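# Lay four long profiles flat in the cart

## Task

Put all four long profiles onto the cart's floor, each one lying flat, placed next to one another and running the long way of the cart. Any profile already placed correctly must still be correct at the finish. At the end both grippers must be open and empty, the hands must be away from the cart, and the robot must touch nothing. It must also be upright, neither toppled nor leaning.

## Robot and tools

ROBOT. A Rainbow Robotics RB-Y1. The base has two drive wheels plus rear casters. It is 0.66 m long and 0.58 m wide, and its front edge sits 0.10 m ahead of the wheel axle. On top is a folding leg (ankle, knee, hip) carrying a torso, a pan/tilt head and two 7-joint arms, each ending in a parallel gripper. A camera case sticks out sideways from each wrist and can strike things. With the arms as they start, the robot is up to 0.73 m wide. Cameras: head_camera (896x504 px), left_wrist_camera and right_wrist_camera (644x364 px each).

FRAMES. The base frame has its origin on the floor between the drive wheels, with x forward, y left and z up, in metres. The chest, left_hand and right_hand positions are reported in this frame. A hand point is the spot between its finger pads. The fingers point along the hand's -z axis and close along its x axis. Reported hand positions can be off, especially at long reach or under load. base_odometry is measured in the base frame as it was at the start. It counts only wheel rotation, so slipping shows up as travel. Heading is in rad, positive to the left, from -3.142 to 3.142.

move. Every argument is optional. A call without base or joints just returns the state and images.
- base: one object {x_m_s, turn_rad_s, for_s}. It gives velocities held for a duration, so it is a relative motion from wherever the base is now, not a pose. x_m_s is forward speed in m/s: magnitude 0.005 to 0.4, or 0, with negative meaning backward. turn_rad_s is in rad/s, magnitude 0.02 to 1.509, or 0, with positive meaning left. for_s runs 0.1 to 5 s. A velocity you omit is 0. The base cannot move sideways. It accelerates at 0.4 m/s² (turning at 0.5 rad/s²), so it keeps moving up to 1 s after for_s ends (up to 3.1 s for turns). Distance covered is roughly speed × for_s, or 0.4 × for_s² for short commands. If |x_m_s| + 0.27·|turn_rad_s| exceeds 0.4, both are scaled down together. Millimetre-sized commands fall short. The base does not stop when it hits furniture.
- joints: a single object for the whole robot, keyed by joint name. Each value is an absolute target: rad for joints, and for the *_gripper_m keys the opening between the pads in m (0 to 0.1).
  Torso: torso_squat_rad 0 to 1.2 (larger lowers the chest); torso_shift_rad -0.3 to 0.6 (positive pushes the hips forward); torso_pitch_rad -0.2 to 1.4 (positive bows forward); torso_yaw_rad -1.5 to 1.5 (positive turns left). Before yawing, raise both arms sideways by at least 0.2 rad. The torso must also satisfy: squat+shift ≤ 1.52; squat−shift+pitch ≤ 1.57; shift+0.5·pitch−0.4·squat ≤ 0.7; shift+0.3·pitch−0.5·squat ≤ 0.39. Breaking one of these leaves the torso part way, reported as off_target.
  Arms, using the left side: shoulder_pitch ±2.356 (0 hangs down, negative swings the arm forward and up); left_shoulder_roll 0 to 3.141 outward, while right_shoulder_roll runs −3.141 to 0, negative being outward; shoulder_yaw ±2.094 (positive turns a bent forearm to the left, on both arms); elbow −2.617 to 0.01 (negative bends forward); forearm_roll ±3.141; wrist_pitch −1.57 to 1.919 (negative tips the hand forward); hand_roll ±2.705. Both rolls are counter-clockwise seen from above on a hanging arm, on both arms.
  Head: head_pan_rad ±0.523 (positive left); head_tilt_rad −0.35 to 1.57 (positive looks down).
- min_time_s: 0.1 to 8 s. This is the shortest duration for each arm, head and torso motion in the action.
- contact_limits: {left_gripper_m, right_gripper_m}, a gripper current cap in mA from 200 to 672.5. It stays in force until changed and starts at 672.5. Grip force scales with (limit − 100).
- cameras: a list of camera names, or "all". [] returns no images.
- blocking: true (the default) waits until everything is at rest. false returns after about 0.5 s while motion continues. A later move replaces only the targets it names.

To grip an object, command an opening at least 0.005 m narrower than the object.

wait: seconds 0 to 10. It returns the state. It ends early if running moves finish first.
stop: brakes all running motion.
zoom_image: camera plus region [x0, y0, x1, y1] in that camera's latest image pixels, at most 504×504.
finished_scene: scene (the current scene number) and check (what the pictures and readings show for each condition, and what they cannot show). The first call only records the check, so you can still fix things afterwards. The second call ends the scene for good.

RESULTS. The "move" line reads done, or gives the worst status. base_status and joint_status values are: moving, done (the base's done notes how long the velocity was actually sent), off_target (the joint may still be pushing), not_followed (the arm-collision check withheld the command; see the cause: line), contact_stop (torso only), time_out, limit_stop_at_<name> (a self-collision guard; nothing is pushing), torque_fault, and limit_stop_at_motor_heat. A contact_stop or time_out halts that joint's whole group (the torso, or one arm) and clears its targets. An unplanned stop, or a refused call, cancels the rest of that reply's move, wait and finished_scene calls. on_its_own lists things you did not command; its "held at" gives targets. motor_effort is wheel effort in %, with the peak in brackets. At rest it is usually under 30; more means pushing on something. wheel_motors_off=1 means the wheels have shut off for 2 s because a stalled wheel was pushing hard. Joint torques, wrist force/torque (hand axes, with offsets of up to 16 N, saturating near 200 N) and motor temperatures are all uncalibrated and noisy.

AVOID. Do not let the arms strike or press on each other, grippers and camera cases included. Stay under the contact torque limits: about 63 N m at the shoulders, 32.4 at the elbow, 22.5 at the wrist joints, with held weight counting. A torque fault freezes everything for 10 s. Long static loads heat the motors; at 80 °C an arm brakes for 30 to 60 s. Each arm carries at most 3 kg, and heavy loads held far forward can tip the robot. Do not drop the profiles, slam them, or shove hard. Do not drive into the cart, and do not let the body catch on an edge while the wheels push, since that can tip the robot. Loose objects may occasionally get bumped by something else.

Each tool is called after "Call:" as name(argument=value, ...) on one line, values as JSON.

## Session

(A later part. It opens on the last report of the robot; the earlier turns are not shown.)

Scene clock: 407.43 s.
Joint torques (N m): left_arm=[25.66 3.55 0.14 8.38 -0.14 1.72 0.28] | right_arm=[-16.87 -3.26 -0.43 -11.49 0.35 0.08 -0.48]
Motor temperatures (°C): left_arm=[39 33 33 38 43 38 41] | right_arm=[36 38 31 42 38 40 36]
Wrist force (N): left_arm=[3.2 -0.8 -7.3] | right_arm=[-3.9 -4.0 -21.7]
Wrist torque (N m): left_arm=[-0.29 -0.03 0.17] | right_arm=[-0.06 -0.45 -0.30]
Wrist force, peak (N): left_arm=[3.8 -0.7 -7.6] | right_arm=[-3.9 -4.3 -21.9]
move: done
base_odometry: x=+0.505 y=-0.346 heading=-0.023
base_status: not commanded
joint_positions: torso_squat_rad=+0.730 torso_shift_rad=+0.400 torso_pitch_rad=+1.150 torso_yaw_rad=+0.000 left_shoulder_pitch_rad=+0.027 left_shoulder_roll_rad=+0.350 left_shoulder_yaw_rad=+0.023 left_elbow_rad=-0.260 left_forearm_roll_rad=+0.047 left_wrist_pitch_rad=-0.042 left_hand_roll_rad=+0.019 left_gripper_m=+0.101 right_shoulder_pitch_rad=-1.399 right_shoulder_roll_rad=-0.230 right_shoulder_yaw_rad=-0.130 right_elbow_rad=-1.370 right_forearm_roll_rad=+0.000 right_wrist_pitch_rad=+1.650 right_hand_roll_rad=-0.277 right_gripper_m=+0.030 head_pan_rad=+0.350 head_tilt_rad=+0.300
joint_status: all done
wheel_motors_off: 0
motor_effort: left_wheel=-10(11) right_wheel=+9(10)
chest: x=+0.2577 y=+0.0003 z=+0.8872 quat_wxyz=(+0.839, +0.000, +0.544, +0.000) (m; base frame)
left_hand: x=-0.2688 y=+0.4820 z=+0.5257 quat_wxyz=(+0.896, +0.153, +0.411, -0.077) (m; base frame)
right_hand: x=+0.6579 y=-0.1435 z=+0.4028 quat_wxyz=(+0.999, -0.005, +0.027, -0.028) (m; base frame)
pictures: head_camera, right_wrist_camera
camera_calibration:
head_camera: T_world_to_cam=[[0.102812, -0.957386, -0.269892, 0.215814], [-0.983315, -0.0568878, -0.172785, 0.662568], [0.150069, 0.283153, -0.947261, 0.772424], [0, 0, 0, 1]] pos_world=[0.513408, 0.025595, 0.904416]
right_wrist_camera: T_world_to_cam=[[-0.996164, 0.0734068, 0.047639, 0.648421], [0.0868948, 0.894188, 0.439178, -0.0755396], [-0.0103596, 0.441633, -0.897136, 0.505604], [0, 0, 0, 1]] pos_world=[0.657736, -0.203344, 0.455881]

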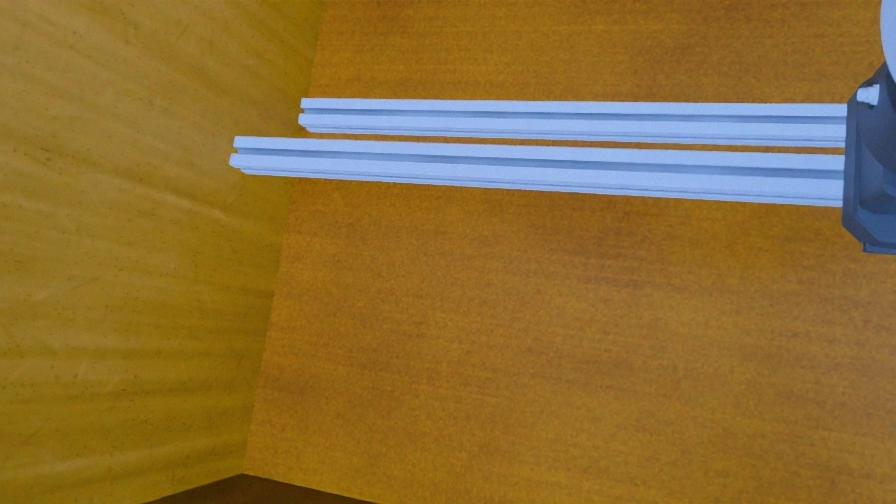

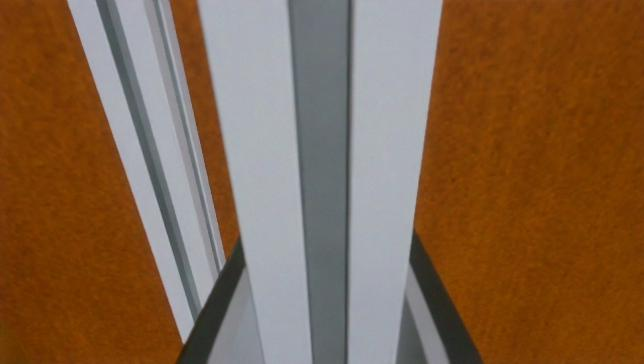

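Call:
move(joints={"right_shoulder_pitch_rad":-1.47,"right_elbow_rad":-0.93,"right_wrist_pitch_rad":1.235}, min_time_s=2, cameras=["head_camera"])

Call:
zoom_image(camera="head_camera", region=[220, 60, 460, 240])

Call:
move(joints={"head_pan_rad":-0.5}, cameras=["head_camera","right_wrist_camera"])

Call:
zoom_image(camera="head_camera", region=[500, 60, 740, 240])

Scene clock: 417.03 s.
Joint torques (N m): left_arm=[24.94 3.64 0.1 8.27 -0.23 1.66 0.13] | right_arm=[-21.07 5.56 1.17 -11.63 -3.28 -2.64 -0.74]
Motor temperatures (°C): left_arm=[40 33 33 38 43 38 41] | right_arm=[36 38 31 42 38 40 36]
Wrist force (N): left_arm=[3.6 -1.0 -7.3] | right_arm=[-9.7 -20.5 -12.9]
Wrist torque (N m): left_arm=[-0.24 0.00 0.17] | right_arm=[-0.43 -0.43 0.35]
Wrist force, peak (N): left_arm=[3.7 -1.2 -7.7] | right_arm=[-9.2 -21.1 -14.2]
move: done
base_odometry: x=+0.505 y=-0.346 heading=-0.023
base_status: not commanded
joint_positions: torso_squat_rad=+0.730 torso_shift_rad=+0.400 torso_pitch_rad=+1.150 torso_yaw_rad=+0.000 left_shoulder_pitch_rad=+0.027 left_shoulder_roll_rad=+0.350 left_shoulder_yaw_rad=+0.023 left_elbow_rad=-0.260 left_forearm_roll_rad=+0.047 left_wrist_pitch_rad=-0.042 left_hand_roll_rad=+0.019 left_gripper_m=+0.101 right_shoulder_pitch_rad=-1.468 right_shoulder_roll_rad=-0.232 right_shoulder_yaw_rad=-0.130 right_elbow_rad=-0.929 right_forearm_roll_rad=+0.001 right_wrist_pitch_rad=+1.236 right_hand_roll_rad=-0.277 right_gripper_m=+0.030 head_pan_rad=+0.350 head_tilt_rad=+0.300
joint_status: all done
wheel_motors_off: 0
motor_effort: left_wheel=-16(16) right_wheel=+16(17)
chest: x=+0.2576 y=+0.0003 z=+0.8873 quat_wxyz=(+0.839, +0.000, +0.544, +0.000) (m; base frame)
left_hand: x=-0.2687 y=+0.4820 z=+0.5256 quat_wxyz=(+0.896, +0.153, +0.410, -0.077) (m; base frame)
right_hand: x=+0.6573 y=-0.1378 z=+0.3180 quat_wxyz=(+1.000, +0.002, +0.007, -0.023) (m; base frame)
pictures: head_camera
camera_calibration:
head_camera: T_world_to_cam=[[0.102628, -0.957465, -0.26968, 0.215669], [-0.983295, -0.0566787, -0.172968, 0.662621], [0.150326, 0.282926, -0.947288, 0.772504], [0, 0, 0, 1]] pos_world=[0.513291, 0.0254904, 0.904558]

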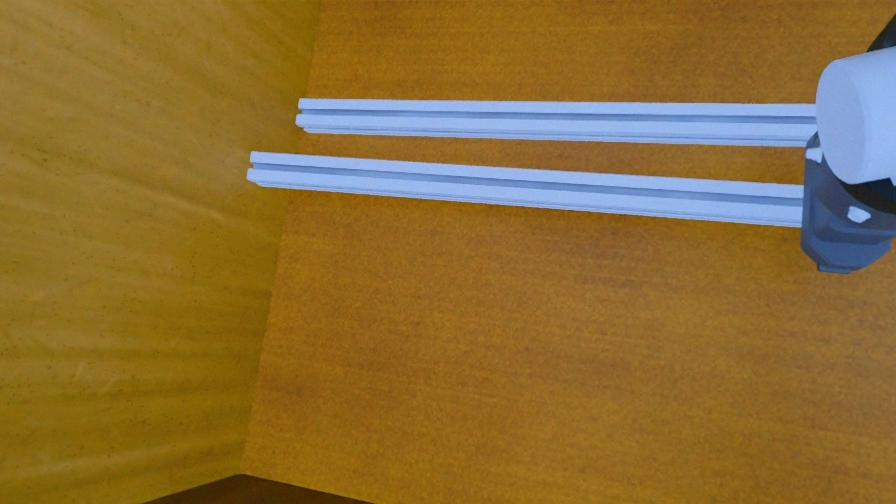

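Scaled by 2.100 from the camera's 896x504 image, which has a finer 1280x720 frame.

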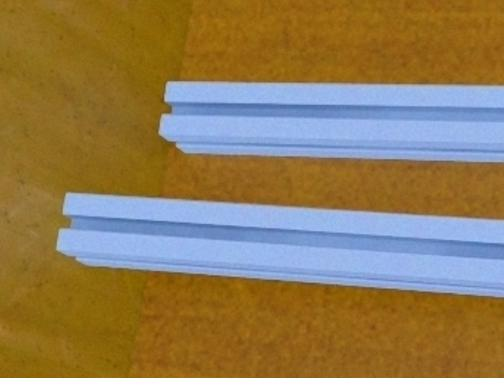

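Scene clock: 418.27 s.
Joint torques (N m): left_arm=[25.3 3.88 -0.13 7.86 -0.22 1.4 0.04] | right_arm=[-21.1 6 1.25 -11.4 -3.15 -2.74 -0.79]
Motor temperatures (°C): left_arm=[40 33 33 38 43 38 41] | right_arm=[36 38 31 42 38 40 36]
Wrist force (N): left_arm=[3.3 -0.8 -7.3] | right_arm=[-9.8 -20.6 -12.9]
Wrist torque (N m): left_arm=[-0.27 -0.02 0.16] | right_arm=[-0.43 -0.43 0.35]
Wrist force, peak (N): left_arm=[3.7 -1.2 -7.5] | right_arm=[-9.6 -20.5 -13.5]
move: done
base_odometry: x=+0.505 y=-0.346 heading=-0.023
base_status: not commanded
joint_positions: torso_squat_rad=+0.730 torso_shift_rad=+0.400 torso_pitch_rad=+1.150 torso_yaw_rad=+0.000 left_shoulder_pitch_rad=+0.027 left_shoulder_roll_rad=+0.350 left_shoulder_yaw_rad=+0.023 left_elbow_rad=-0.260 left_forearm_roll_rad=+0.047 left_wrist_pitch_rad=-0.042 left_hand_roll_rad=+0.019 left_gripper_m=+0.101 right_shoulder_pitch_rad=-1.468 right_shoulder_roll_rad=-0.232 right_shoulder_yaw_rad=-0.130 right_elbow_rad=-0.929 right_forearm_roll_rad=+0.001 right_wrist_pitch_rad=+1.236 right_hand_roll_rad=-0.277 right_gripper_m=+0.030 head_pan_rad=-0.500 head_tilt_rad=+0.300
joint_status: all done
wheel_motors_off: 0
motor_effort: left_wheel=-15(16) right_wheel=+15(18)
chest: x=+0.2576 y=+0.0003 z=+0.8873 quat_wxyz=(+0.839, +0.000, +0.544, +0.000) (m; base frame)
left_hand: x=-0.2687 y=+0.4820 z=+0.5256 quat_wxyz=(+0.896, +0.153, +0.410, -0.077) (m; base frame)
right_hand: x=+0.6573 y=-0.1378 z=+0.3180 quat_wxyz=(+1.000, +0.002, +0.007, -0.023) (m; base frame)
pictures: head_camera, right_wrist_camera
camera_calibration:
head_camera: T_world_to_cam=[[-0.231172, -0.848424, 0.476168, -0.342205], [-0.966782, 0.145467, -0.21017, 0.690431], [0.109047, -0.508936, -0.853869, 0.70269], [0, 0, 0, 1]] pos_world=[0.511762, -0.0331451, 0.90806]
right_wrist_camera: T_world_to_cam=[[-0.997917, 0.0640153, 0.00794117, 0.663938], [0.0606496, 0.889195, 0.453491, -0.0313088], [0.0219691, 0.453028, -0.891226, 0.405431], [0, 0, 0, 1]] pos_world=[0.655547, -0.198334, 0.370256]

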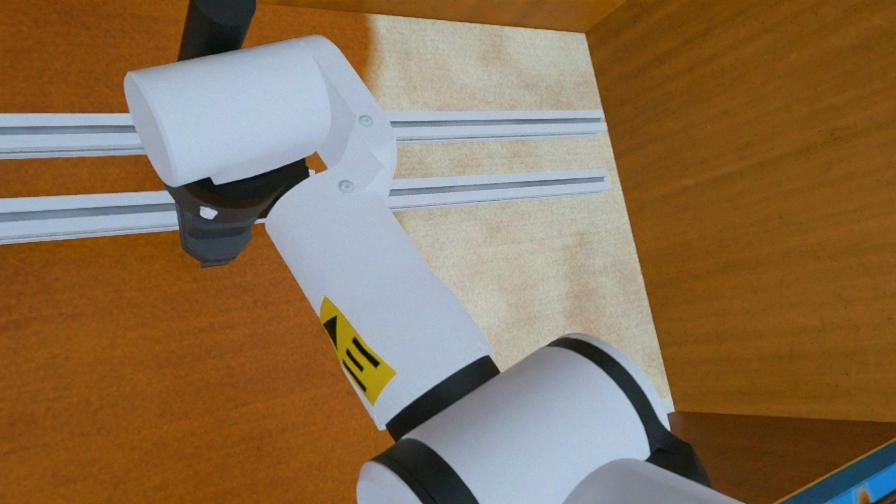

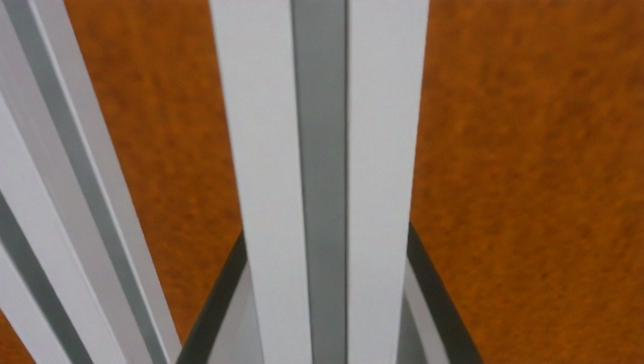

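Scaled by 2.100 from the camera's 896x504 image, which has a finer 1280x720 frame.

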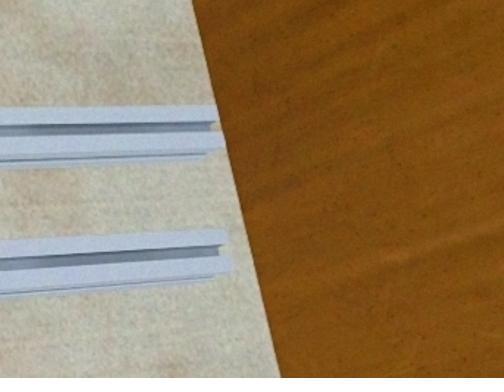

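Call:
move(joints={"right_shoulder_pitch_rad":-1.443,"right_shoulder_roll_rad":-0.233,"right_elbow_rad":-1.08,"right_wrist_pitch_rad":1.359}, min_time_s=1, cameras=[])

Call:
move(base={"turn_rad_s":-0.05,"for_s":0.27}, cameras=["head_camera"])

Call:
move(joints={"head_pan_rad":0.35}, cameras=["head_camera"])

Scene clock: 425.40 s.
Joint torques (N m): left_arm=[25.77 3.65 -0.25 7.52 -0.27 1.49 0.2] | right_arm=[-16.39 0.22 1.39 -11.75 -0.32 -0.37 -0.54]
Motor temperatures (°C): left_arm=[40 33 33 38 43 38 41] | right_arm=[37 38 31 42 38 40 36]
Wrist force (N): left_arm=[3.6 -0.9 -7.0] | right_arm=[-4.2 -7.3 -21.3]
Wrist torque (N m): left_arm=[-0.28 0.01 0.16] | right_arm=[0.14 -0.41 -0.34]
Wrist force, peak (N): left_arm=[3.6 -1.2 -7.7] | right_arm=[-6.2 -18.6 -21.8]
move: done
base_odometry: x=+0.505 y=-0.346 heading=-0.023
base_status: not commanded
joint_positions: torso_squat_rad=+0.730 torso_shift_rad=+0.400 torso_pitch_rad=+1.150 torso_yaw_rad=+0.000 left_shoulder_pitch_rad=+0.027 left_shoulder_roll_rad=+0.350 left_shoulder_yaw_rad=+0.023 left_elbow_rad=-0.260 left_forearm_roll_rad=+0.047 left_wrist_pitch_rad=-0.042 left_hand_roll_rad=+0.019 left_gripper_m=+0.101 right_shoulder_pitch_rad=-1.442 right_shoulder_roll_rad=-0.234 right_shoulder_yaw_rad=-0.130 right_elbow_rad=-1.079 right_forearm_roll_rad=+0.000 right_wrist_pitch_rad=+1.359 right_hand_roll_rad=-0.277 right_gripper_m=+0.030 head_pan_rad=-0.500 head_tilt_rad=+0.300
joint_status: all done
wheel_motors_off: 0
motor_effort: left_wheel=-16(17) right_wheel=+18(18)
chest: x=+0.2576 y=+0.0003 z=+0.8873 quat_wxyz=(+0.839, +0.000, +0.544, +0.000) (m; base frame)
left_hand: x=-0.2688 y=+0.4820 z=+0.5257 quat_wxyz=(+0.896, +0.153, +0.410, -0.077) (m; base frame)
right_hand: x=+0.6645 y=-0.1398 z=+0.3447 quat_wxyz=(+1.000, +0.001, +0.006, -0.025) (m; base frame)
pictures: none
No camera images: "cameras" was empty.

Scene clock: 426.17 s.
Joint torques (N m): left_arm=[25.64 2.97 0.63 7.85 -0.07 1.62 0.01] | right_arm=[-16.89 -1.69 0.66 -11.47 0.26 -0.18 -0.48]
Motor temperatures (°C): left_arm=[40 33 33 39 43 38 41] | right_arm=[37 38 31 42 38 40 36]
Wrist force (N): left_arm=[3.3 -0.6 -7.3] | right_arm=[-4.2 -4.2 -21.4]
Wrist torque (N m): left_arm=[-0.29 -0.02 0.16] | right_arm=[-0.01 -0.40 -0.31]
Wrist force, peak (N): left_arm=[3.6 -1.1 -7.7] | right_arm=[-4.7 -5.5 -21.8]
move: done
base_odometry: x=+0.505 y=-0.346 heading=-0.036
base_status: done (sent for 0.27 of 0.27 s)
joint_positions: torso_squat_rad=+0.730 torso_shift_rad=+0.400 torso_pitch_rad=+1.150 torso_yaw_rad=+0.000 left_shoulder_pitch_rad=+0.027 left_shoulder_roll_rad=+0.350 left_shoulder_yaw_rad=+0.023 left_elbow_rad=-0.260 left_forearm_roll_rad=+0.047 left_wrist_pitch_rad=-0.042 left_hand_roll_rad=+0.019 left_gripper_m=+0.101 right_shoulder_pitch_rad=-1.442 right_shoulder_roll_rad=-0.233 right_shoulder_yaw_rad=-0.130 right_elbow_rad=-1.079 right_forearm_roll_rad=+0.000 right_wrist_pitch_rad=+1.359 right_hand_roll_rad=-0.277 right_gripper_m=+0.030 head_pan_rad=-0.500 head_tilt_rad=+0.300
joint_status: not commanded
wheel_motors_off: 0
motor_effort: left_wheel=+0(11) right_wheel=+1(13)
chest: x=+0.2576 y=+0.0003 z=+0.8873 quat_wxyz=(+0.839, +0.000, +0.544, +0.000) (m; base frame)
left_hand: x=-0.2688 y=+0.4820 z=+0.5257 quat_wxyz=(+0.896, +0.153, +0.411, -0.077) (m; base frame)
right_hand: x=+0.6644 y=-0.1394 z=+0.3447 quat_wxyz=(+1.000, +0.001, +0.006, -0.025) (m; base frame)
pictures: head_camera
camera_calibration:
head_camera: T_world_to_cam=[[-0.230943, -0.848585, 0.475993, -0.342074], [-0.966834, 0.145306, -0.210042, 0.690353], [0.109074, -0.508714, -0.853998, 0.702772], [0, 0, 0, 1]] pos_world=[0.511803, -0.0330807, 0.907994]

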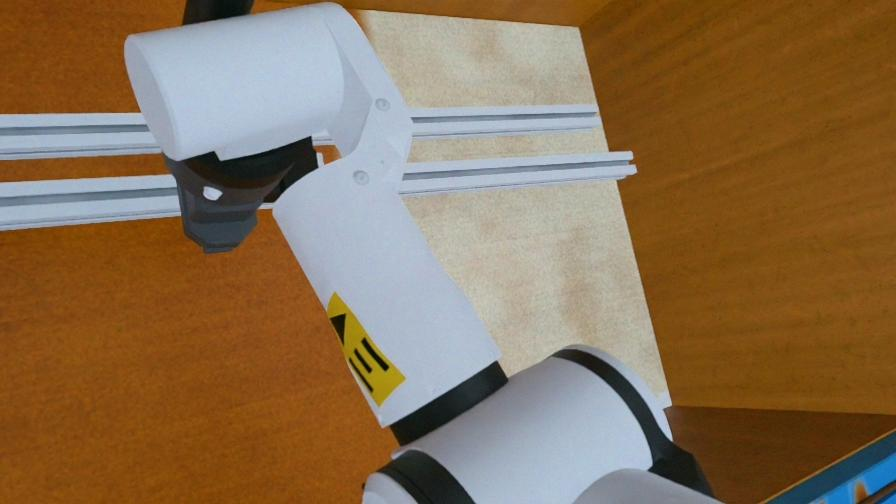

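Scene clock: 427.40 s.
Joint torques (N m): left_arm=[25.41 3.21 0.82 7.99 -0.25 1.58 0.18] | right_arm=[-16.79 -2.28 1.29 -11.52 0.19 0.08 -0.36]
Motor temperatures (°C): left_arm=[40 33 33 39 43 38 41] | right_arm=[37 38 31 42 38 40 36]
Wrist force (N): left_arm=[3.7 -0.7 -7.4] | right_arm=[-4.5 -4.3 -21.6]
Wrist torque (N m): left_arm=[-0.30 0.02 0.15] | right_arm=[-0.03 -0.46 -0.35]
Wrist force, peak (N): left_arm=[3.6 -0.9 -7.6] | right_arm=[-4.3 -4.1 -21.9]
move: done
base_odometry: x=+0.505 y=-0.346 heading=-0.036
base_status: not commanded
joint_positions: torso_squat_rad=+0.730 torso_shift_rad=+0.400 torso_pitch_rad=+1.150 torso_yaw_rad=+0.000 left_shoulder_pitch_rad=+0.027 left_shoulder_roll_rad=+0.350 left_shoulder_yaw_rad=+0.023 left_elbow_rad=-0.260 left_forearm_roll_rad=+0.047 left_wrist_pitch_rad=-0.042 left_hand_roll_rad=+0.019 left_gripper_m=+0.101 right_shoulder_pitch_rad=-1.442 right_shoulder_roll_rad=-0.233 right_shoulder_yaw_rad=-0.130 right_elbow_rad=-1.079 right_forearm_roll_rad=+0.000 right_wrist_pitch_rad=+1.359 right_hand_roll_rad=-0.277 right_gripper_m=+0.030 head_pan_rad=+0.350 head_tilt_rad=+0.300
joint_status: all done
wheel_motors_off: 0
motor_effort: left_wheel=+1(1) right_wheel=+0(2)
chest: x=+0.2576 y=+0.0003 z=+0.8873 quat_wxyz=(+0.839, +0.000, +0.544, +0.000) (m; base frame)
left_hand: x=-0.2688 y=+0.4820 z=+0.5257 quat_wxyz=(+0.896, +0.153, +0.411, -0.077) (m; base frame)
right_hand: x=+0.6644 y=-0.1394 z=+0.3447 quat_wxyz=(+1.000, +0.001, +0.006, -0.025) (m; base frame)
pictures: head_camera
camera_calibration:
head_camera: T_world_to_cam=[[0.102808, -0.957381, -0.269912, 0.21583], [-0.9833, -0.0568503, -0.172885, 0.662575], [0.150173, 0.283179, -0.947237, 0.772457], [0, 0, 0, 1]] pos_world=[0.513319, 0.0255559, 0.904504]

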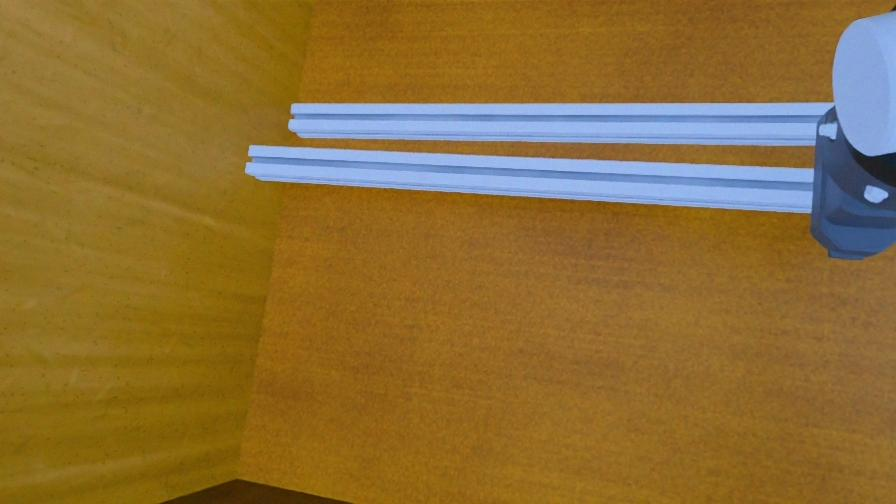

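Call:
move(base={"turn_rad_s":-0.05,"for_s":0.3}, joints={"right_hand_roll_rad":-0.25}, cameras=[])

Call:
move(joints={"right_shoulder_pitch_rad":-1.47,"right_shoulder_roll_rad":-0.232,"right_elbow_rad":-0.93,"right_wrist_pitch_rad":1.235}, min_time_s=1.5, cameras=["head_camera"])

Call:
zoom_image(camera="head_camera", region=[220, 60, 460, 240])

Call:
move(joints={"head_pan_rad":-0.5}, cameras=["head_camera"])

Call:
zoom_image(camera="head_camera", region=[500, 60, 740, 240])

Scene clock: 435.93 s.
Joint torques (N m): left_arm=[25.41 3.62 -0.06 7.91 0.03 1.79 0.31] | right_arm=[-17.38 -1.84 1.05 -11.6 0.2 -0.1 -0.2]
Motor temperatures (°C): left_arm=[40 33 33 39 43 38 41] | right_arm=[37 38 31 42 38 40 36]
Wrist force (N): left_arm=[3.3 -1.0 -7.8] | right_arm=[-4.4 -4.3 -21.6]
Wrist torque (N m): left_arm=[-0.25 -0.03 0.16] | right_arm=[-0.03 -0.44 -0.30]
Wrist force, peak (N): left_arm=[3.8 -1.1 -7.6] | right_arm=[-4.6 -4.4 -21.8]
move: done
base_odometry: x=+0.505 y=-0.346 heading=-0.051
base_status: done (sent for 0.3 of 0.3 s)
joint_positions: torso_squat_rad=+0.730 torso_shift_rad=+0.400 torso_pitch_rad=+1.150 torso_yaw_rad=+0.000 left_shoulder_pitch_rad=+0.027 left_shoulder_roll_rad=+0.350 left_shoulder_yaw_rad=+0.023 left_elbow_rad=-0.260 left_forearm_roll_rad=+0.047 left_wrist_pitch_rad=-0.042 left_hand_roll_rad=+0.019 left_gripper_m=+0.101 right_shoulder_pitch_rad=-1.442 right_shoulder_roll_rad=-0.233 right_shoulder_yaw_rad=-0.130 right_elbow_rad=-1.079 right_forearm_roll_rad=+0.000 right_wrist_pitch_rad=+1.359 right_hand_roll_rad=-0.250 right_gripper_m=+0.030 head_pan_rad=+0.350 head_tilt_rad=+0.300
joint_status: all done
wheel_motors_off: 0
motor_effort: left_wheel=+2(23) right_wheel=+0(20)
chest: x=+0.2576 y=+0.0003 z=+0.8873 quat_wxyz=(+0.839, +0.000, +0.544, +0.000) (m; base frame)
left_hand: x=-0.2688 y=+0.4820 z=+0.5257 quat_wxyz=(+0.896, +0.153, +0.411, -0.077) (m; base frame)
right_hand: x=+0.6644 y=-0.1393 z=+0.3446 quat_wxyz=(+1.000, +0.001, +0.006, -0.012) (m; base frame)
pictures: none
No camera images: "cameras" was empty.

Scene clock: 437.73 s.
Joint torques (N m): left_arm=[25.47 3.23 0.23 7.94 -0.16 1.66 0.22] | right_arm=[-17.88 -0.61 0.47 -10.37 0.35 -0.09 -0.16]
Motor temperatures (°C): left_arm=[41 33 33 39 43 38 41] | right_arm=[37 38 31 42 38 40 36]
Wrist force (N): left_arm=[3.3 -1.2 -7.1] | right_arm=[-4.2 -4.4 -21.8]
Wrist torque (N m): left_arm=[-0.21 -0.04 0.16] | right_arm=[0.01 -0.41 -0.28]
Wrist force, peak (N): left_arm=[3.8 -0.9 -7.6] | right_arm=[-4.4 -4.7 -22.0]
move: done
base_odometry: x=+0.505 y=-0.346 heading=-0.051
base_status: not commanded
joint_positions: torso_squat_rad=+0.730 torso_shift_rad=+0.400 torso_pitch_rad=+1.150 torso_yaw_rad=+0.000 left_shoulder_pitch_rad=+0.027 left_shoulder_roll_rad=+0.350 left_shoulder_yaw_rad=+0.023 left_elbow_rad=-0.260 left_forearm_roll_rad=+0.047 left_wrist_pitch_rad=-0.042 left_hand_roll_rad=+0.019 left_gripper_m=+0.101 right_shoulder_pitch_rad=-1.469 right_shoulder_roll_rad=-0.232 right_shoulder_yaw_rad=-0.130 right_elbow_rad=-0.930 right_forearm_roll_rad=+0.000 right_wrist_pitch_rad=+1.235 right_hand_roll_rad=-0.250 right_gripper_m=+0.030 head_pan_rad=+0.350 head_tilt_rad=+0.300
joint_status: all done
wheel_motors_off: 0
motor_effort: left_wheel=+3(3) right_wheel=-1(4)
chest: x=+0.2576 y=+0.0003 z=+0.8873 quat_wxyz=(+0.839, +0.000, +0.544, +0.000) (m; base frame)
left_hand: x=-0.2688 y=+0.4820 z=+0.5257 quat_wxyz=(+0.896, +0.153, +0.411, -0.077) (m; base frame)
right_hand: x=+0.6581 y=-0.1372 z=+0.3182 quat_wxyz=(+1.000, +0.003, +0.006, -0.010) (m; base frame)
pictures: head_camera
camera_calibration:
head_camera: T_world_to_cam=[[0.102808, -0.957374, -0.269936, 0.215845], [-0.983302, -0.0568507, -0.172872, 0.662571], [0.150157, 0.283202, -0.947233, 0.772451], [0, 0, 0, 1]] pos_world=[0.513328, 0.0255525, 0.904495]

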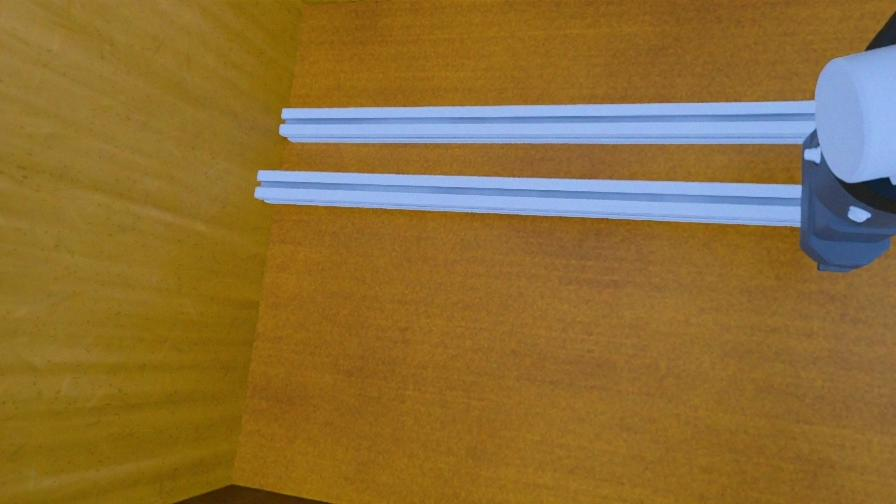

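Scaled by 2.100 from the camera's 896x504 image, which has a finer 1280x720 frame.

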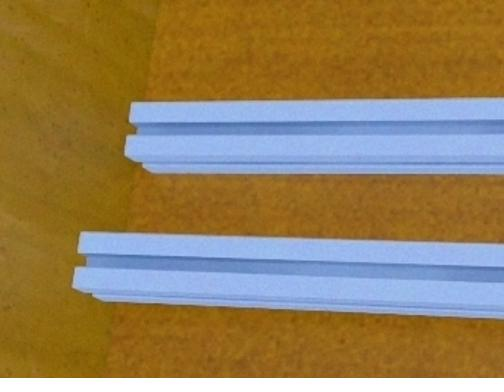

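Scene clock: 438.97 s.
Joint torques (N m): left_arm=[25.76 3.26 -0.21 7.86 -0.13 1.35 0.08] | right_arm=[-18.02 -0.59 0.7 -10.13 0.36 -0.06 -0.18]
Motor temperatures (°C): left_arm=[41 33 33 39 43 38 41] | right_arm=[37 38 31 42 38 40 36]
Wrist force (N): left_arm=[3.5 -0.7 -7.0] | right_arm=[-4.4 -4.2 -21.5]
Wrist torque (N m): left_arm=[-0.30 -0.02 0.15] | right_arm=[0.00 -0.43 -0.33]
Wrist force, peak (N): left_arm=[3.7 -0.8 -7.8] | right_arm=[-4.5 -4.4 -21.9]
move: done
base_odometry: x=+0.505 y=-0.346 heading=-0.051
base_status: not commanded
joint_positions: torso_squat_rad=+0.730 torso_shift_rad=+0.400 torso_pitch_rad=+1.150 torso_yaw_rad=+0.000 left_shoulder_pitch_rad=+0.027 left_shoulder_roll_rad=+0.350 left_shoulder_yaw_rad=+0.023 left_elbow_rad=-0.260 left_forearm_roll_rad=+0.047 left_wrist_pitch_rad=-0.042 left_hand_roll_rad=+0.019 left_gripper_m=+0.101 right_shoulder_pitch_rad=-1.469 right_shoulder_roll_rad=-0.232 right_shoulder_yaw_rad=-0.130 right_elbow_rad=-0.930 right_forearm_roll_rad=+0.000 right_wrist_pitch_rad=+1.235 right_hand_roll_rad=-0.250 right_gripper_m=+0.030 head_pan_rad=-0.500 head_tilt_rad=+0.300
joint_status: all done
wheel_motors_off: 0
motor_effort: left_wheel=+2(3) right_wheel=-3(4)
chest: x=+0.2576 y=+0.0003 z=+0.8873 quat_wxyz=(+0.839, +0.000, +0.544, +0.000) (m; base frame)
left_hand: x=-0.2688 y=+0.4820 z=+0.5257 quat_wxyz=(+0.896, +0.153, +0.411, -0.077) (m; base frame)
right_hand: x=+0.6581 y=-0.1372 z=+0.3182 quat_wxyz=(+1.000, +0.003, +0.006, -0.010) (m; base frame)
pictures: head_camera
camera_calibration:
head_camera: T_world_to_cam=[[-0.230931, -0.848597, 0.475976, -0.34206], [-0.966838, 0.145307, -0.210023, 0.690345], [0.109062, -0.508693, -0.854012, 0.702779], [0, 0, 0, 1]] pos_world=[0.511813, -0.0330841, 0.907983]

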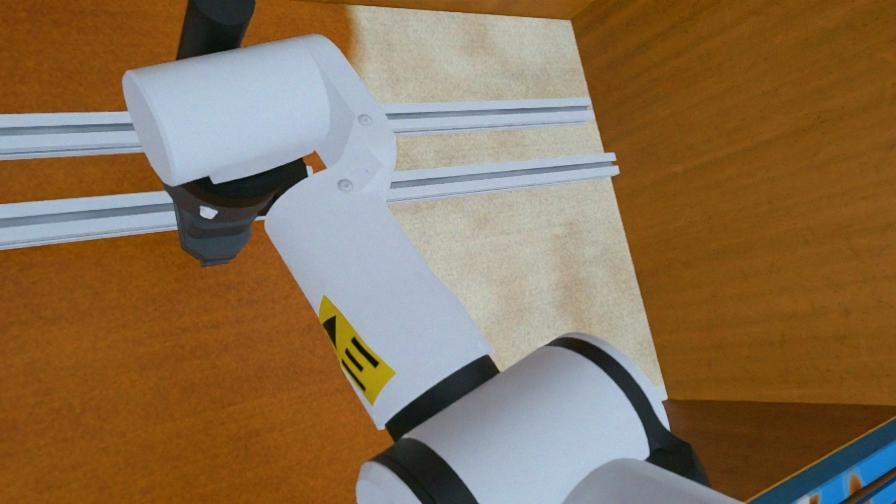

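Scaled by 2.100 from the camera's 896x504 image, which has a finer 1280x720 frame.

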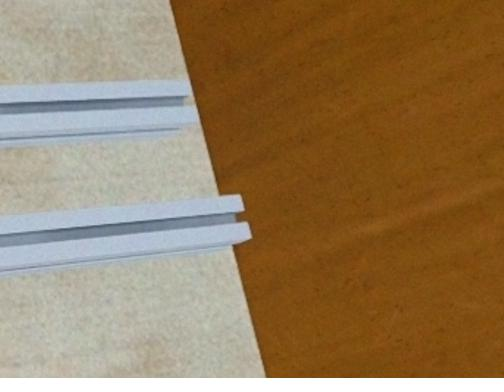

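Call:
move(base={"turn_rad_s":-0.05,"for_s":0.24}, joints={"right_hand_roll_rad":-0.235}, cameras=[])

Call:
move(joints={"right_shoulder_pitch_rad":-1.48,"right_shoulder_roll_rad":-0.231,"right_elbow_rad":-0.87,"right_wrist_pitch_rad":1.18}, min_time_s=1, cameras=["head_camera"])

Call:
zoom_image(camera="head_camera", region=[500, 60, 740, 240])

Call:
move(joints={"head_pan_rad":0.35}, cameras=["head_camera"])

Call:
zoom_image(camera="head_camera", region=[220, 60, 460, 240])

Scene clock: 450.00 s.
Joint torques (N m): left_arm=[25.14 3.76 -0.07 8.17 0.18 1.42 0.08] | right_arm=[-17.31 -1.81 0.84 -10.41 0.41 -0.14 -0.24]
Motor temperatures (°C): left_arm=[41 33 33 39 43 38 41] | right_arm=[37 38 31 41 38 40 36]
Wrist force (N): left_arm=[3.4 -1.1 -7.2] | right_arm=[-4.4 -4.4 -21.6]
Wrist torque (N m): left_arm=[-0.26 -0.01 0.17] | right_arm=[0.06 -0.41 -0.36]
Wrist force, peak (N): left_arm=[3.5 -1.3 -7.6] | right_arm=[-4.7 -4.8 -21.8]
move: done
base_odometry: x=+0.505 y=-0.346 heading=-0.062
base_status: done (sent for 0.23 of 0.23 s)
joint_positions: torso_squat_rad=+0.730 torso_shift_rad=+0.400 torso_pitch_rad=+1.150 torso_yaw_rad=+0.000 left_shoulder_pitch_rad=+0.027 left_shoulder_roll_rad=+0.350 left_shoulder_yaw_rad=+0.023 left_elbow_rad=-0.260 left_forearm_roll_rad=+0.047 left_wrist_pitch_rad=-0.042 left_hand_roll_rad=+0.019 left_gripper_m=+0.101 right_shoulder_pitch_rad=-1.469 right_shoulder_roll_rad=-0.232 right_shoulder_yaw_rad=-0.130 right_elbow_rad=-0.930 right_forearm_roll_rad=+0.000 right_wrist_pitch_rad=+1.235 right_hand_roll_rad=-0.235 right_gripper_m=+0.030 head_pan_rad=-0.500 head_tilt_rad=+0.300
joint_status: all done
wheel_motors_off: 0
motor_effort: left_wheel=+4(27) right_wheel=-3(25)
chest: x=+0.2576 y=+0.0003 z=+0.8873 quat_wxyz=(+0.839, +0.000, +0.544, +0.000) (m; base frame)
left_hand: x=-0.2688 y=+0.4820 z=+0.5257 quat_wxyz=(+0.896, +0.153, +0.411, -0.077) (m; base frame)
right_hand: x=+0.6581 y=-0.1371 z=+0.3182 quat_wxyz=(+1.000, +0.003, +0.006, -0.002) (m; base frame)
pictures: none
No camera images: "cameras" was empty.

Scene clock: 451.30 s.
Joint torques (N m): left_arm=[25.35 2.8 0.5 7.88 0.06 1.51 0.21] | right_arm=[-17.23 -0.77 0.47 -10.1 0.32 -0.17 -0.33]
Motor temperatures (°C): left_arm=[41 33 33 39 43 38 41] | right_arm=[37 38 31 41 38 40 36]
Wrist force (N): left_arm=[3.6 -0.9 -7.4] | right_arm=[-4.5 -4.4 -21.6]
Wrist torque (N m): left_arm=[-0.24 0.01 0.15] | right_arm=[-0.02 -0.43 -0.35]
Wrist force, peak (N): left_arm=[3.6 -1.1 -7.6] | right_arm=[-4.8 -4.8 -21.8]
move: done
base_odometry: x=+0.505 y=-0.346 heading=-0.062
base_status: not commanded
joint_positions: torso_squat_rad=+0.730 torso_shift_rad=+0.400 torso_pitch_rad=+1.150 torso_yaw_rad=+0.000 left_shoulder_pitch_rad=+0.027 left_shoulder_roll_rad=+0.350 left_shoulder_yaw_rad=+0.023 left_elbow_rad=-0.260 left_forearm_roll_rad=+0.047 left_wrist_pitch_rad=-0.042 left_hand_roll_rad=+0.019 left_gripper_m=+0.101 right_shoulder_pitch_rad=-1.479 right_shoulder_roll_rad=-0.231 right_shoulder_yaw_rad=-0.130 right_elbow_rad=-0.870 right_forearm_roll_rad=+0.000 right_wrist_pitch_rad=+1.180 right_hand_roll_rad=-0.235 right_gripper_m=+0.030 head_pan_rad=-0.500 head_tilt_rad=+0.300
joint_status: all done
wheel_motors_off: 0
motor_effort: left_wheel=+5(5) right_wheel=-4(7)
chest: x=+0.2576 y=+0.0003 z=+0.8873 quat_wxyz=(+0.839, +0.000, +0.544, +0.000) (m; base frame)
left_hand: x=-0.2688 y=+0.4820 z=+0.5257 quat_wxyz=(+0.896, +0.153, +0.411, -0.077) (m; base frame)
right_hand: x=+0.6552 y=-0.1360 z=+0.3079 quat_wxyz=(+1.000, +0.004, +0.004, -0.001) (m; base frame)
pictures: head_camera
camera_calibration:
head_camera: T_world_to_cam=[[-0.230912, -0.848607, 0.475968, -0.342054], [-0.966842, 0.145288, -0.210021, 0.690344], [0.109073, -0.508682, -0.854017, 0.702783], [0, 0, 0, 1]] pos_world=[0.511814, -0.0330751, 0.907982]

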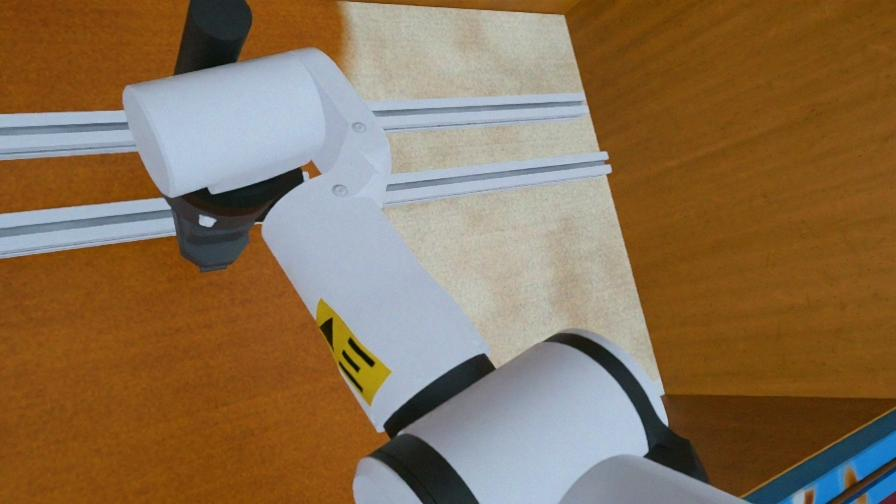

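Scaled by 2.100 from the camera's 896x504 image, which has a finer 1280x720 frame.

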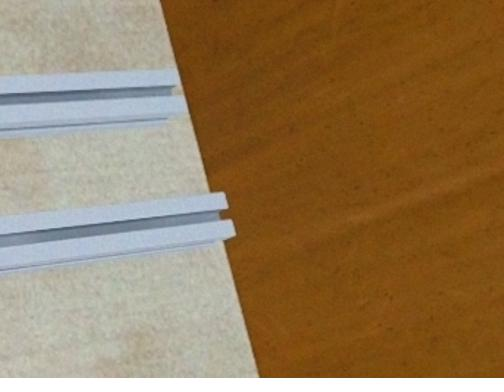

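Scene clock: 452.53 s.
Joint torques (N m): left_arm=[25.6 3.57 0.49 7.65 -0.17 1.7 0.18] | right_arm=[-18.16 -0.43 0.67 -10.06 0.27 -0.23 -0.3]
Motor temperatures (°C): left_arm=[41 33 33 39 43 38 41] | right_arm=[37 38 31 41 38 40 36]
Wrist force (N): left_arm=[3.5 -0.9 -7.1] | right_arm=[-4.4 -4.5 -21.7]
Wrist torque (N m): left_arm=[-0.27 -0.01 0.17] | right_arm=[0.04 -0.42 -0.38]
Wrist force, peak (N): left_arm=[3.5 -0.9 -7.7] | right_arm=[-4.9 -4.4 -21.9]
move: done
base_odometry: x=+0.505 y=-0.346 heading=-0.062
base_status: not commanded
joint_positions: torso_squat_rad=+0.730 torso_shift_rad=+0.400 torso_pitch_rad=+1.150 torso_yaw_rad=+0.000 left_shoulder_pitch_rad=+0.027 left_shoulder_roll_rad=+0.350 left_shoulder_yaw_rad=+0.023 left_elbow_rad=-0.260 left_forearm_roll_rad=+0.047 left_wrist_pitch_rad=-0.042 left_hand_roll_rad=+0.019 left_gripper_m=+0.101 right_shoulder_pitch_rad=-1.479 right_shoulder_roll_rad=-0.231 right_shoulder_yaw_rad=-0.130 right_elbow_rad=-0.870 right_forearm_roll_rad=+0.000 right_wrist_pitch_rad=+1.180 right_hand_roll_rad=-0.235 right_gripper_m=+0.030 head_pan_rad=+0.350 head_tilt_rad=+0.300
joint_status: all done
wheel_motors_off: 0
motor_effort: left_wheel=+4(5) right_wheel=-5(6)
chest: x=+0.2576 y=+0.0003 z=+0.8873 quat_wxyz=(+0.839, +0.000, +0.544, +0.000) (m; base frame)
left_hand: x=-0.2688 y=+0.4820 z=+0.5257 quat_wxyz=(+0.896, +0.153, +0.411, -0.077) (m; base frame)
right_hand: x=+0.6552 y=-0.1360 z=+0.3079 quat_wxyz=(+1.000, +0.004, +0.004, -0.001) (m; base frame)
pictures: head_camera
camera_calibration:
head_camera: T_world_to_cam=[[0.102829, -0.957369, -0.269947, 0.215852], [-0.983301, -0.0568701, -0.172871, 0.662571], [0.15015, 0.283215, -0.94723, 0.772449], [0, 0, 0, 1]] pos_world=[0.513328, 0.0255615, 0.904495]

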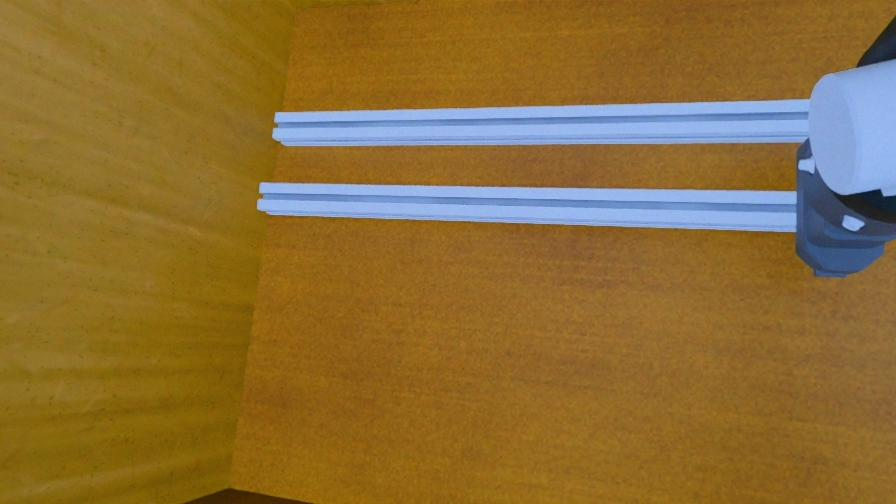

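Scaled by 2.100 from the camera's 896x504 image, which has a finer 1280x720 frame.

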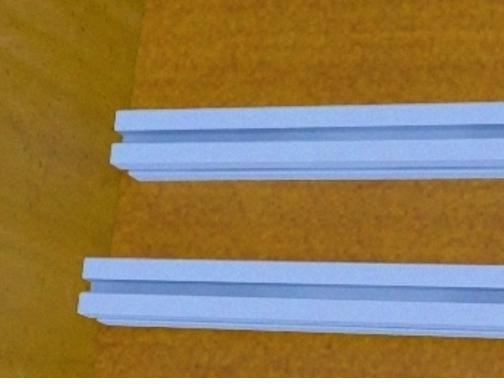

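Call:
move(joints={"right_shoulder_roll_rad":-0.235}, cameras=[])

Call:
move(joints={"right_shoulder_pitch_rad":-1.485,"right_shoulder_roll_rad":-0.234,"right_elbow_rad":-0.84,"right_wrist_pitch_rad":1.15}, min_time_s=1, cameras=["head_camera"])

Call:
zoom_image(camera="head_camera", region=[220, 60, 460, 240])

Call:
move(joints={"head_pan_rad":-0.5}, cameras=["head_camera","right_wrist_camera"])

Call:
zoom_image(camera="head_camera", region=[500, 60, 740, 240])

Scene clock: 459.07 s.
Joint torques (N m): left_arm=[25.04 3.68 0.36 8.45 0.02 1.64 0.37] | right_arm=[-17.17 -2.22 0.81 -10.06 0.2 -0.11 -0.31]
Motor temperatures (°C): left_arm=[41 33 33 39 43 38 41] | right_arm=[37 38 31 41 38 40 36]
Wrist force (N): left_arm=[3.5 -0.9 -7.3] | right_arm=[-4.5 -4.2 -21.7]
Wrist torque (N m): left_arm=[-0.27 -0.01 0.15] | right_arm=[-0.04 -0.43 -0.32]
Wrist force, peak (N): left_arm=[4.2 -1.1 -7.5] | right_arm=[-4.9 -4.4 -22.1]
move: done
base_odometry: x=+0.505 y=-0.346 heading=-0.062
base_status: not commanded
joint_positions: torso_squat_rad=+0.730 torso_shift_rad=+0.400 torso_pitch_rad=+1.150 torso_yaw_rad=+0.000 left_shoulder_pitch_rad=+0.027 left_shoulder_roll_rad=+0.350 left_shoulder_yaw_rad=+0.023 left_elbow_rad=-0.260 left_forearm_roll_rad=+0.047 left_wrist_pitch_rad=-0.042 left_hand_roll_rad=+0.019 left_gripper_m=+0.101 right_shoulder_pitch_rad=-1.479 right_shoulder_roll_rad=-0.235 right_shoulder_yaw_rad=-0.130 right_elbow_rad=-0.869 right_forearm_roll_rad=+0.000 right_wrist_pitch_rad=+1.180 right_hand_roll_rad=-0.235 right_gripper_m=+0.030 head_pan_rad=+0.350 head_tilt_rad=+0.300
joint_status: all done
wheel_motors_off: 0
motor_effort: left_wheel=+5(6) right_wheel=-5(7)
chest: x=+0.2576 y=+0.0003 z=+0.8873 quat_wxyz=(+0.839, +0.000, +0.544, +0.000) (m; base frame)
left_hand: x=-0.2688 y=+0.4820 z=+0.5257 quat_wxyz=(+0.896, +0.153, +0.411, -0.076) (m; base frame)
right_hand: x=+0.6561 y=-0.1384 z=+0.3080 quat_wxyz=(+1.000, +0.003, +0.004, -0.002) (m; base frame)
pictures: none
No camera images: "cameras" was empty.

Scene clock: 460.37 s.
Joint torques (N m): left_arm=[24.82 3.32 -0.33 8.05 -0.21 1.62 0.25] | right_arm=[-17.26 -0.75 0.89 -9.82 0.36 -0.08 -0.41]
Motor temperatures (°C): left_arm=[41 33 33 39 43 38 41] | right_arm=[37 38 31 41 38 39 36]
Wrist force (N): left_arm=[3.6 -1.0 -7.5] | right_arm=[-4.6 -4.3 -21.7]
Wrist torque (N m): left_arm=[-0.26 -0.01 0.14] | right_arm=[-0.10 -0.41 -0.37]
Wrist force, peak (N): left_arm=[3.5 -0.5 -7.8] | right_arm=[-4.7 -4.5 -21.9]
move: done
base_odometry: x=+0.505 y=-0.346 heading=-0.062
base_status: not commanded
joint_positions: torso_squat_rad=+0.730 torso_shift_rad=+0.400 torso_pitch_rad=+1.150 torso_yaw_rad=+0.000 left_shoulder_pitch_rad=+0.027 left_shoulder_roll_rad=+0.350 left_shoulder_yaw_rad=+0.023 left_elbow_rad=-0.260 left_forearm_roll_rad=+0.047 left_wrist_pitch_rad=-0.042 left_hand_roll_rad=+0.019 left_gripper_m=+0.101 right_shoulder_pitch_rad=-1.484 right_shoulder_roll_rad=-0.234 right_shoulder_yaw_rad=-0.130 right_elbow_rad=-0.840 right_forearm_roll_rad=+0.000 right_wrist_pitch_rad=+1.150 right_hand_roll_rad=-0.235 right_gripper_m=+0.030 head_pan_rad=+0.350 head_tilt_rad=+0.300
joint_status: all done
wheel_motors_off: 0
motor_effort: left_wheel=+5(6) right_wheel=-4(7)
chest: x=+0.2576 y=+0.0003 z=+0.8873 quat_wxyz=(+0.839, +0.000, +0.544, +0.000) (m; base frame)
left_hand: x=-0.2688 y=+0.4820 z=+0.5257 quat_wxyz=(+0.896, +0.153, +0.411, -0.076) (m; base frame)
right_hand: x=+0.6549 y=-0.1376 z=+0.3030 quat_wxyz=(+1.000, +0.004, +0.001, -0.001) (m; base frame)
pictures: head_camera
camera_calibration:
head_camera: T_world_to_cam=[[0.10283, -0.957363, -0.269968, 0.215867], [-0.983301, -0.0568675, -0.172871, 0.662571], [0.150148, 0.283237, -0.947224, 0.772445], [0, 0, 0, 1]] pos_world=[0.513328, 0.0255572, 0.904495]

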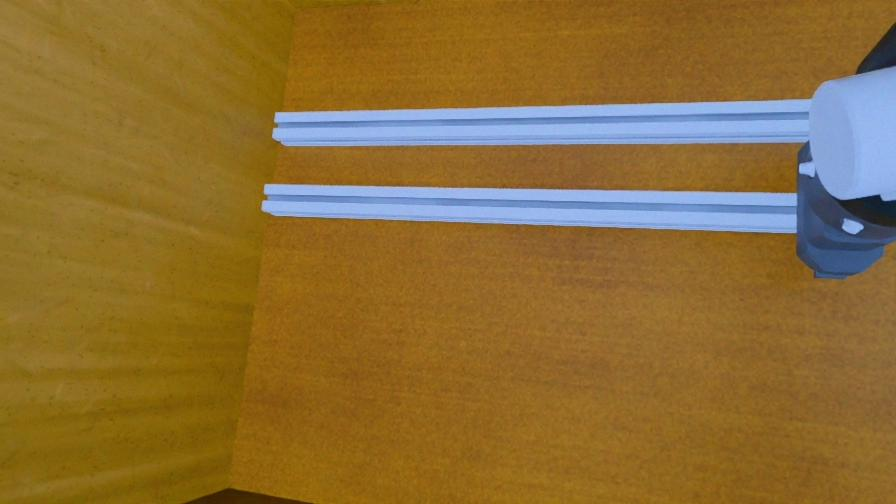

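Scaled by 2.100 from the camera's 896x504 image, which has a finer 1280x720 frame.

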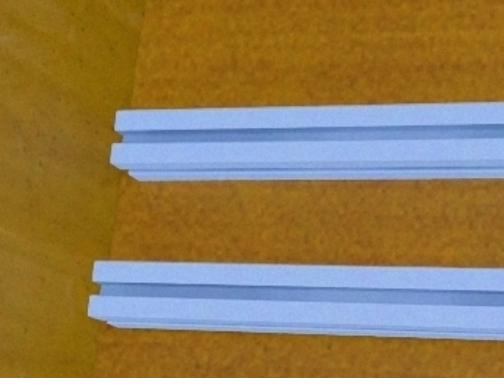

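Scene clock: 461.60 s.
Joint torques (N m): left_arm=[25.27 3.61 0.27 7.85 -0.18 1.45 0.16] | right_arm=[-18.31 -0.66 0.35 -9.83 0.28 -0.31 -0.39]
Motor temperatures (°C): left_arm=[41 33 33 39 43 38 41] | right_arm=[37 38 31 41 38 39 36]
Wrist force (N): left_arm=[3.9 -1.1 -7.2] | right_arm=[-4.7 -4.2 -21.9]
Wrist torque (N m): left_arm=[-0.24 0.02 0.17] | right_arm=[-0.08 -0.43 -0.38]
Wrist force, peak (N): left_arm=[3.6 -0.8 -7.5] | right_arm=[-4.8 -4.3 -21.9]
move: done
base_odometry: x=+0.505 y=-0.346 heading=-0.062
base_status: not commanded
joint_positions: torso_squat_rad=+0.730 torso_shift_rad=+0.400 torso_pitch_rad=+1.150 torso_yaw_rad=+0.000 left_shoulder_pitch_rad=+0.027 left_shoulder_roll_rad=+0.350 left_shoulder_yaw_rad=+0.023 left_elbow_rad=-0.260 left_forearm_roll_rad=+0.047 left_wrist_pitch_rad=-0.042 left_hand_roll_rad=+0.019 left_gripper_m=+0.101 right_shoulder_pitch_rad=-1.484 right_shoulder_roll_rad=-0.234 right_shoulder_yaw_rad=-0.130 right_elbow_rad=-0.840 right_forearm_roll_rad=+0.000 right_wrist_pitch_rad=+1.150 right_hand_roll_rad=-0.235 right_gripper_m=+0.030 head_pan_rad=-0.500 head_tilt_rad=+0.300
joint_status: all done
wheel_motors_off: 0
motor_effort: left_wheel=+6(6) right_wheel=-5(8)
chest: x=+0.2576 y=+0.0003 z=+0.8873 quat_wxyz=(+0.839, +0.000, +0.544, +0.000) (m; base frame)
left_hand: x=-0.2688 y=+0.4820 z=+0.5257 quat_wxyz=(+0.896, +0.153, +0.411, -0.076) (m; base frame)
right_hand: x=+0.6549 y=-0.1376 z=+0.3030 quat_wxyz=(+1.000, +0.004, +0.001, -0.001) (m; base frame)
pictures: head_camera, right_wrist_camera
camera_calibration:
head_camera: T_world_to_cam=[[-0.23091, -0.848618, 0.475949, -0.342041], [-0.966842, 0.145292, -0.210016, 0.69034], [0.109072, -0.508662, -0.854029, 0.702791], [0, 0, 0, 1]] pos_world=[0.511814, -0.0330796, 0.90798]
right_wrist_camera: T_world_to_cam=[[-0.999785, 0.0204313, -0.00364478, 0.660349], [0.016508, 0.889322, 0.456984, 0.00335739], [0.0125782, 0.456825, -0.889468, 0.398189], [0, 0, 0, 1]] pos_world=[0.655143, -0.19838, 0.355048]

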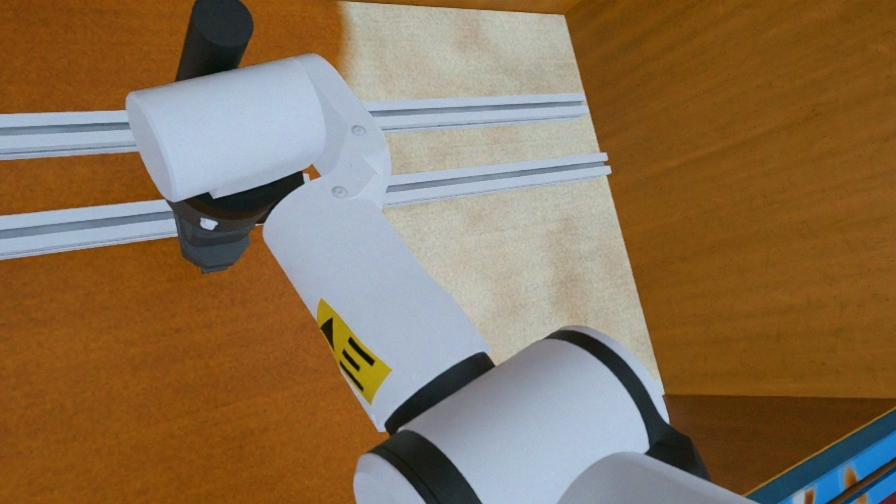

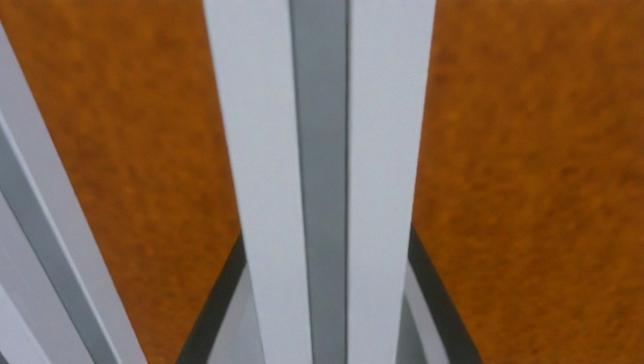

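Scaled by 2.100 from the camera's 896x504 image, which has a finer 1280x720 frame.

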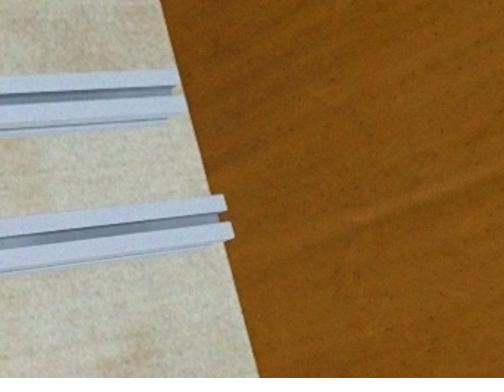

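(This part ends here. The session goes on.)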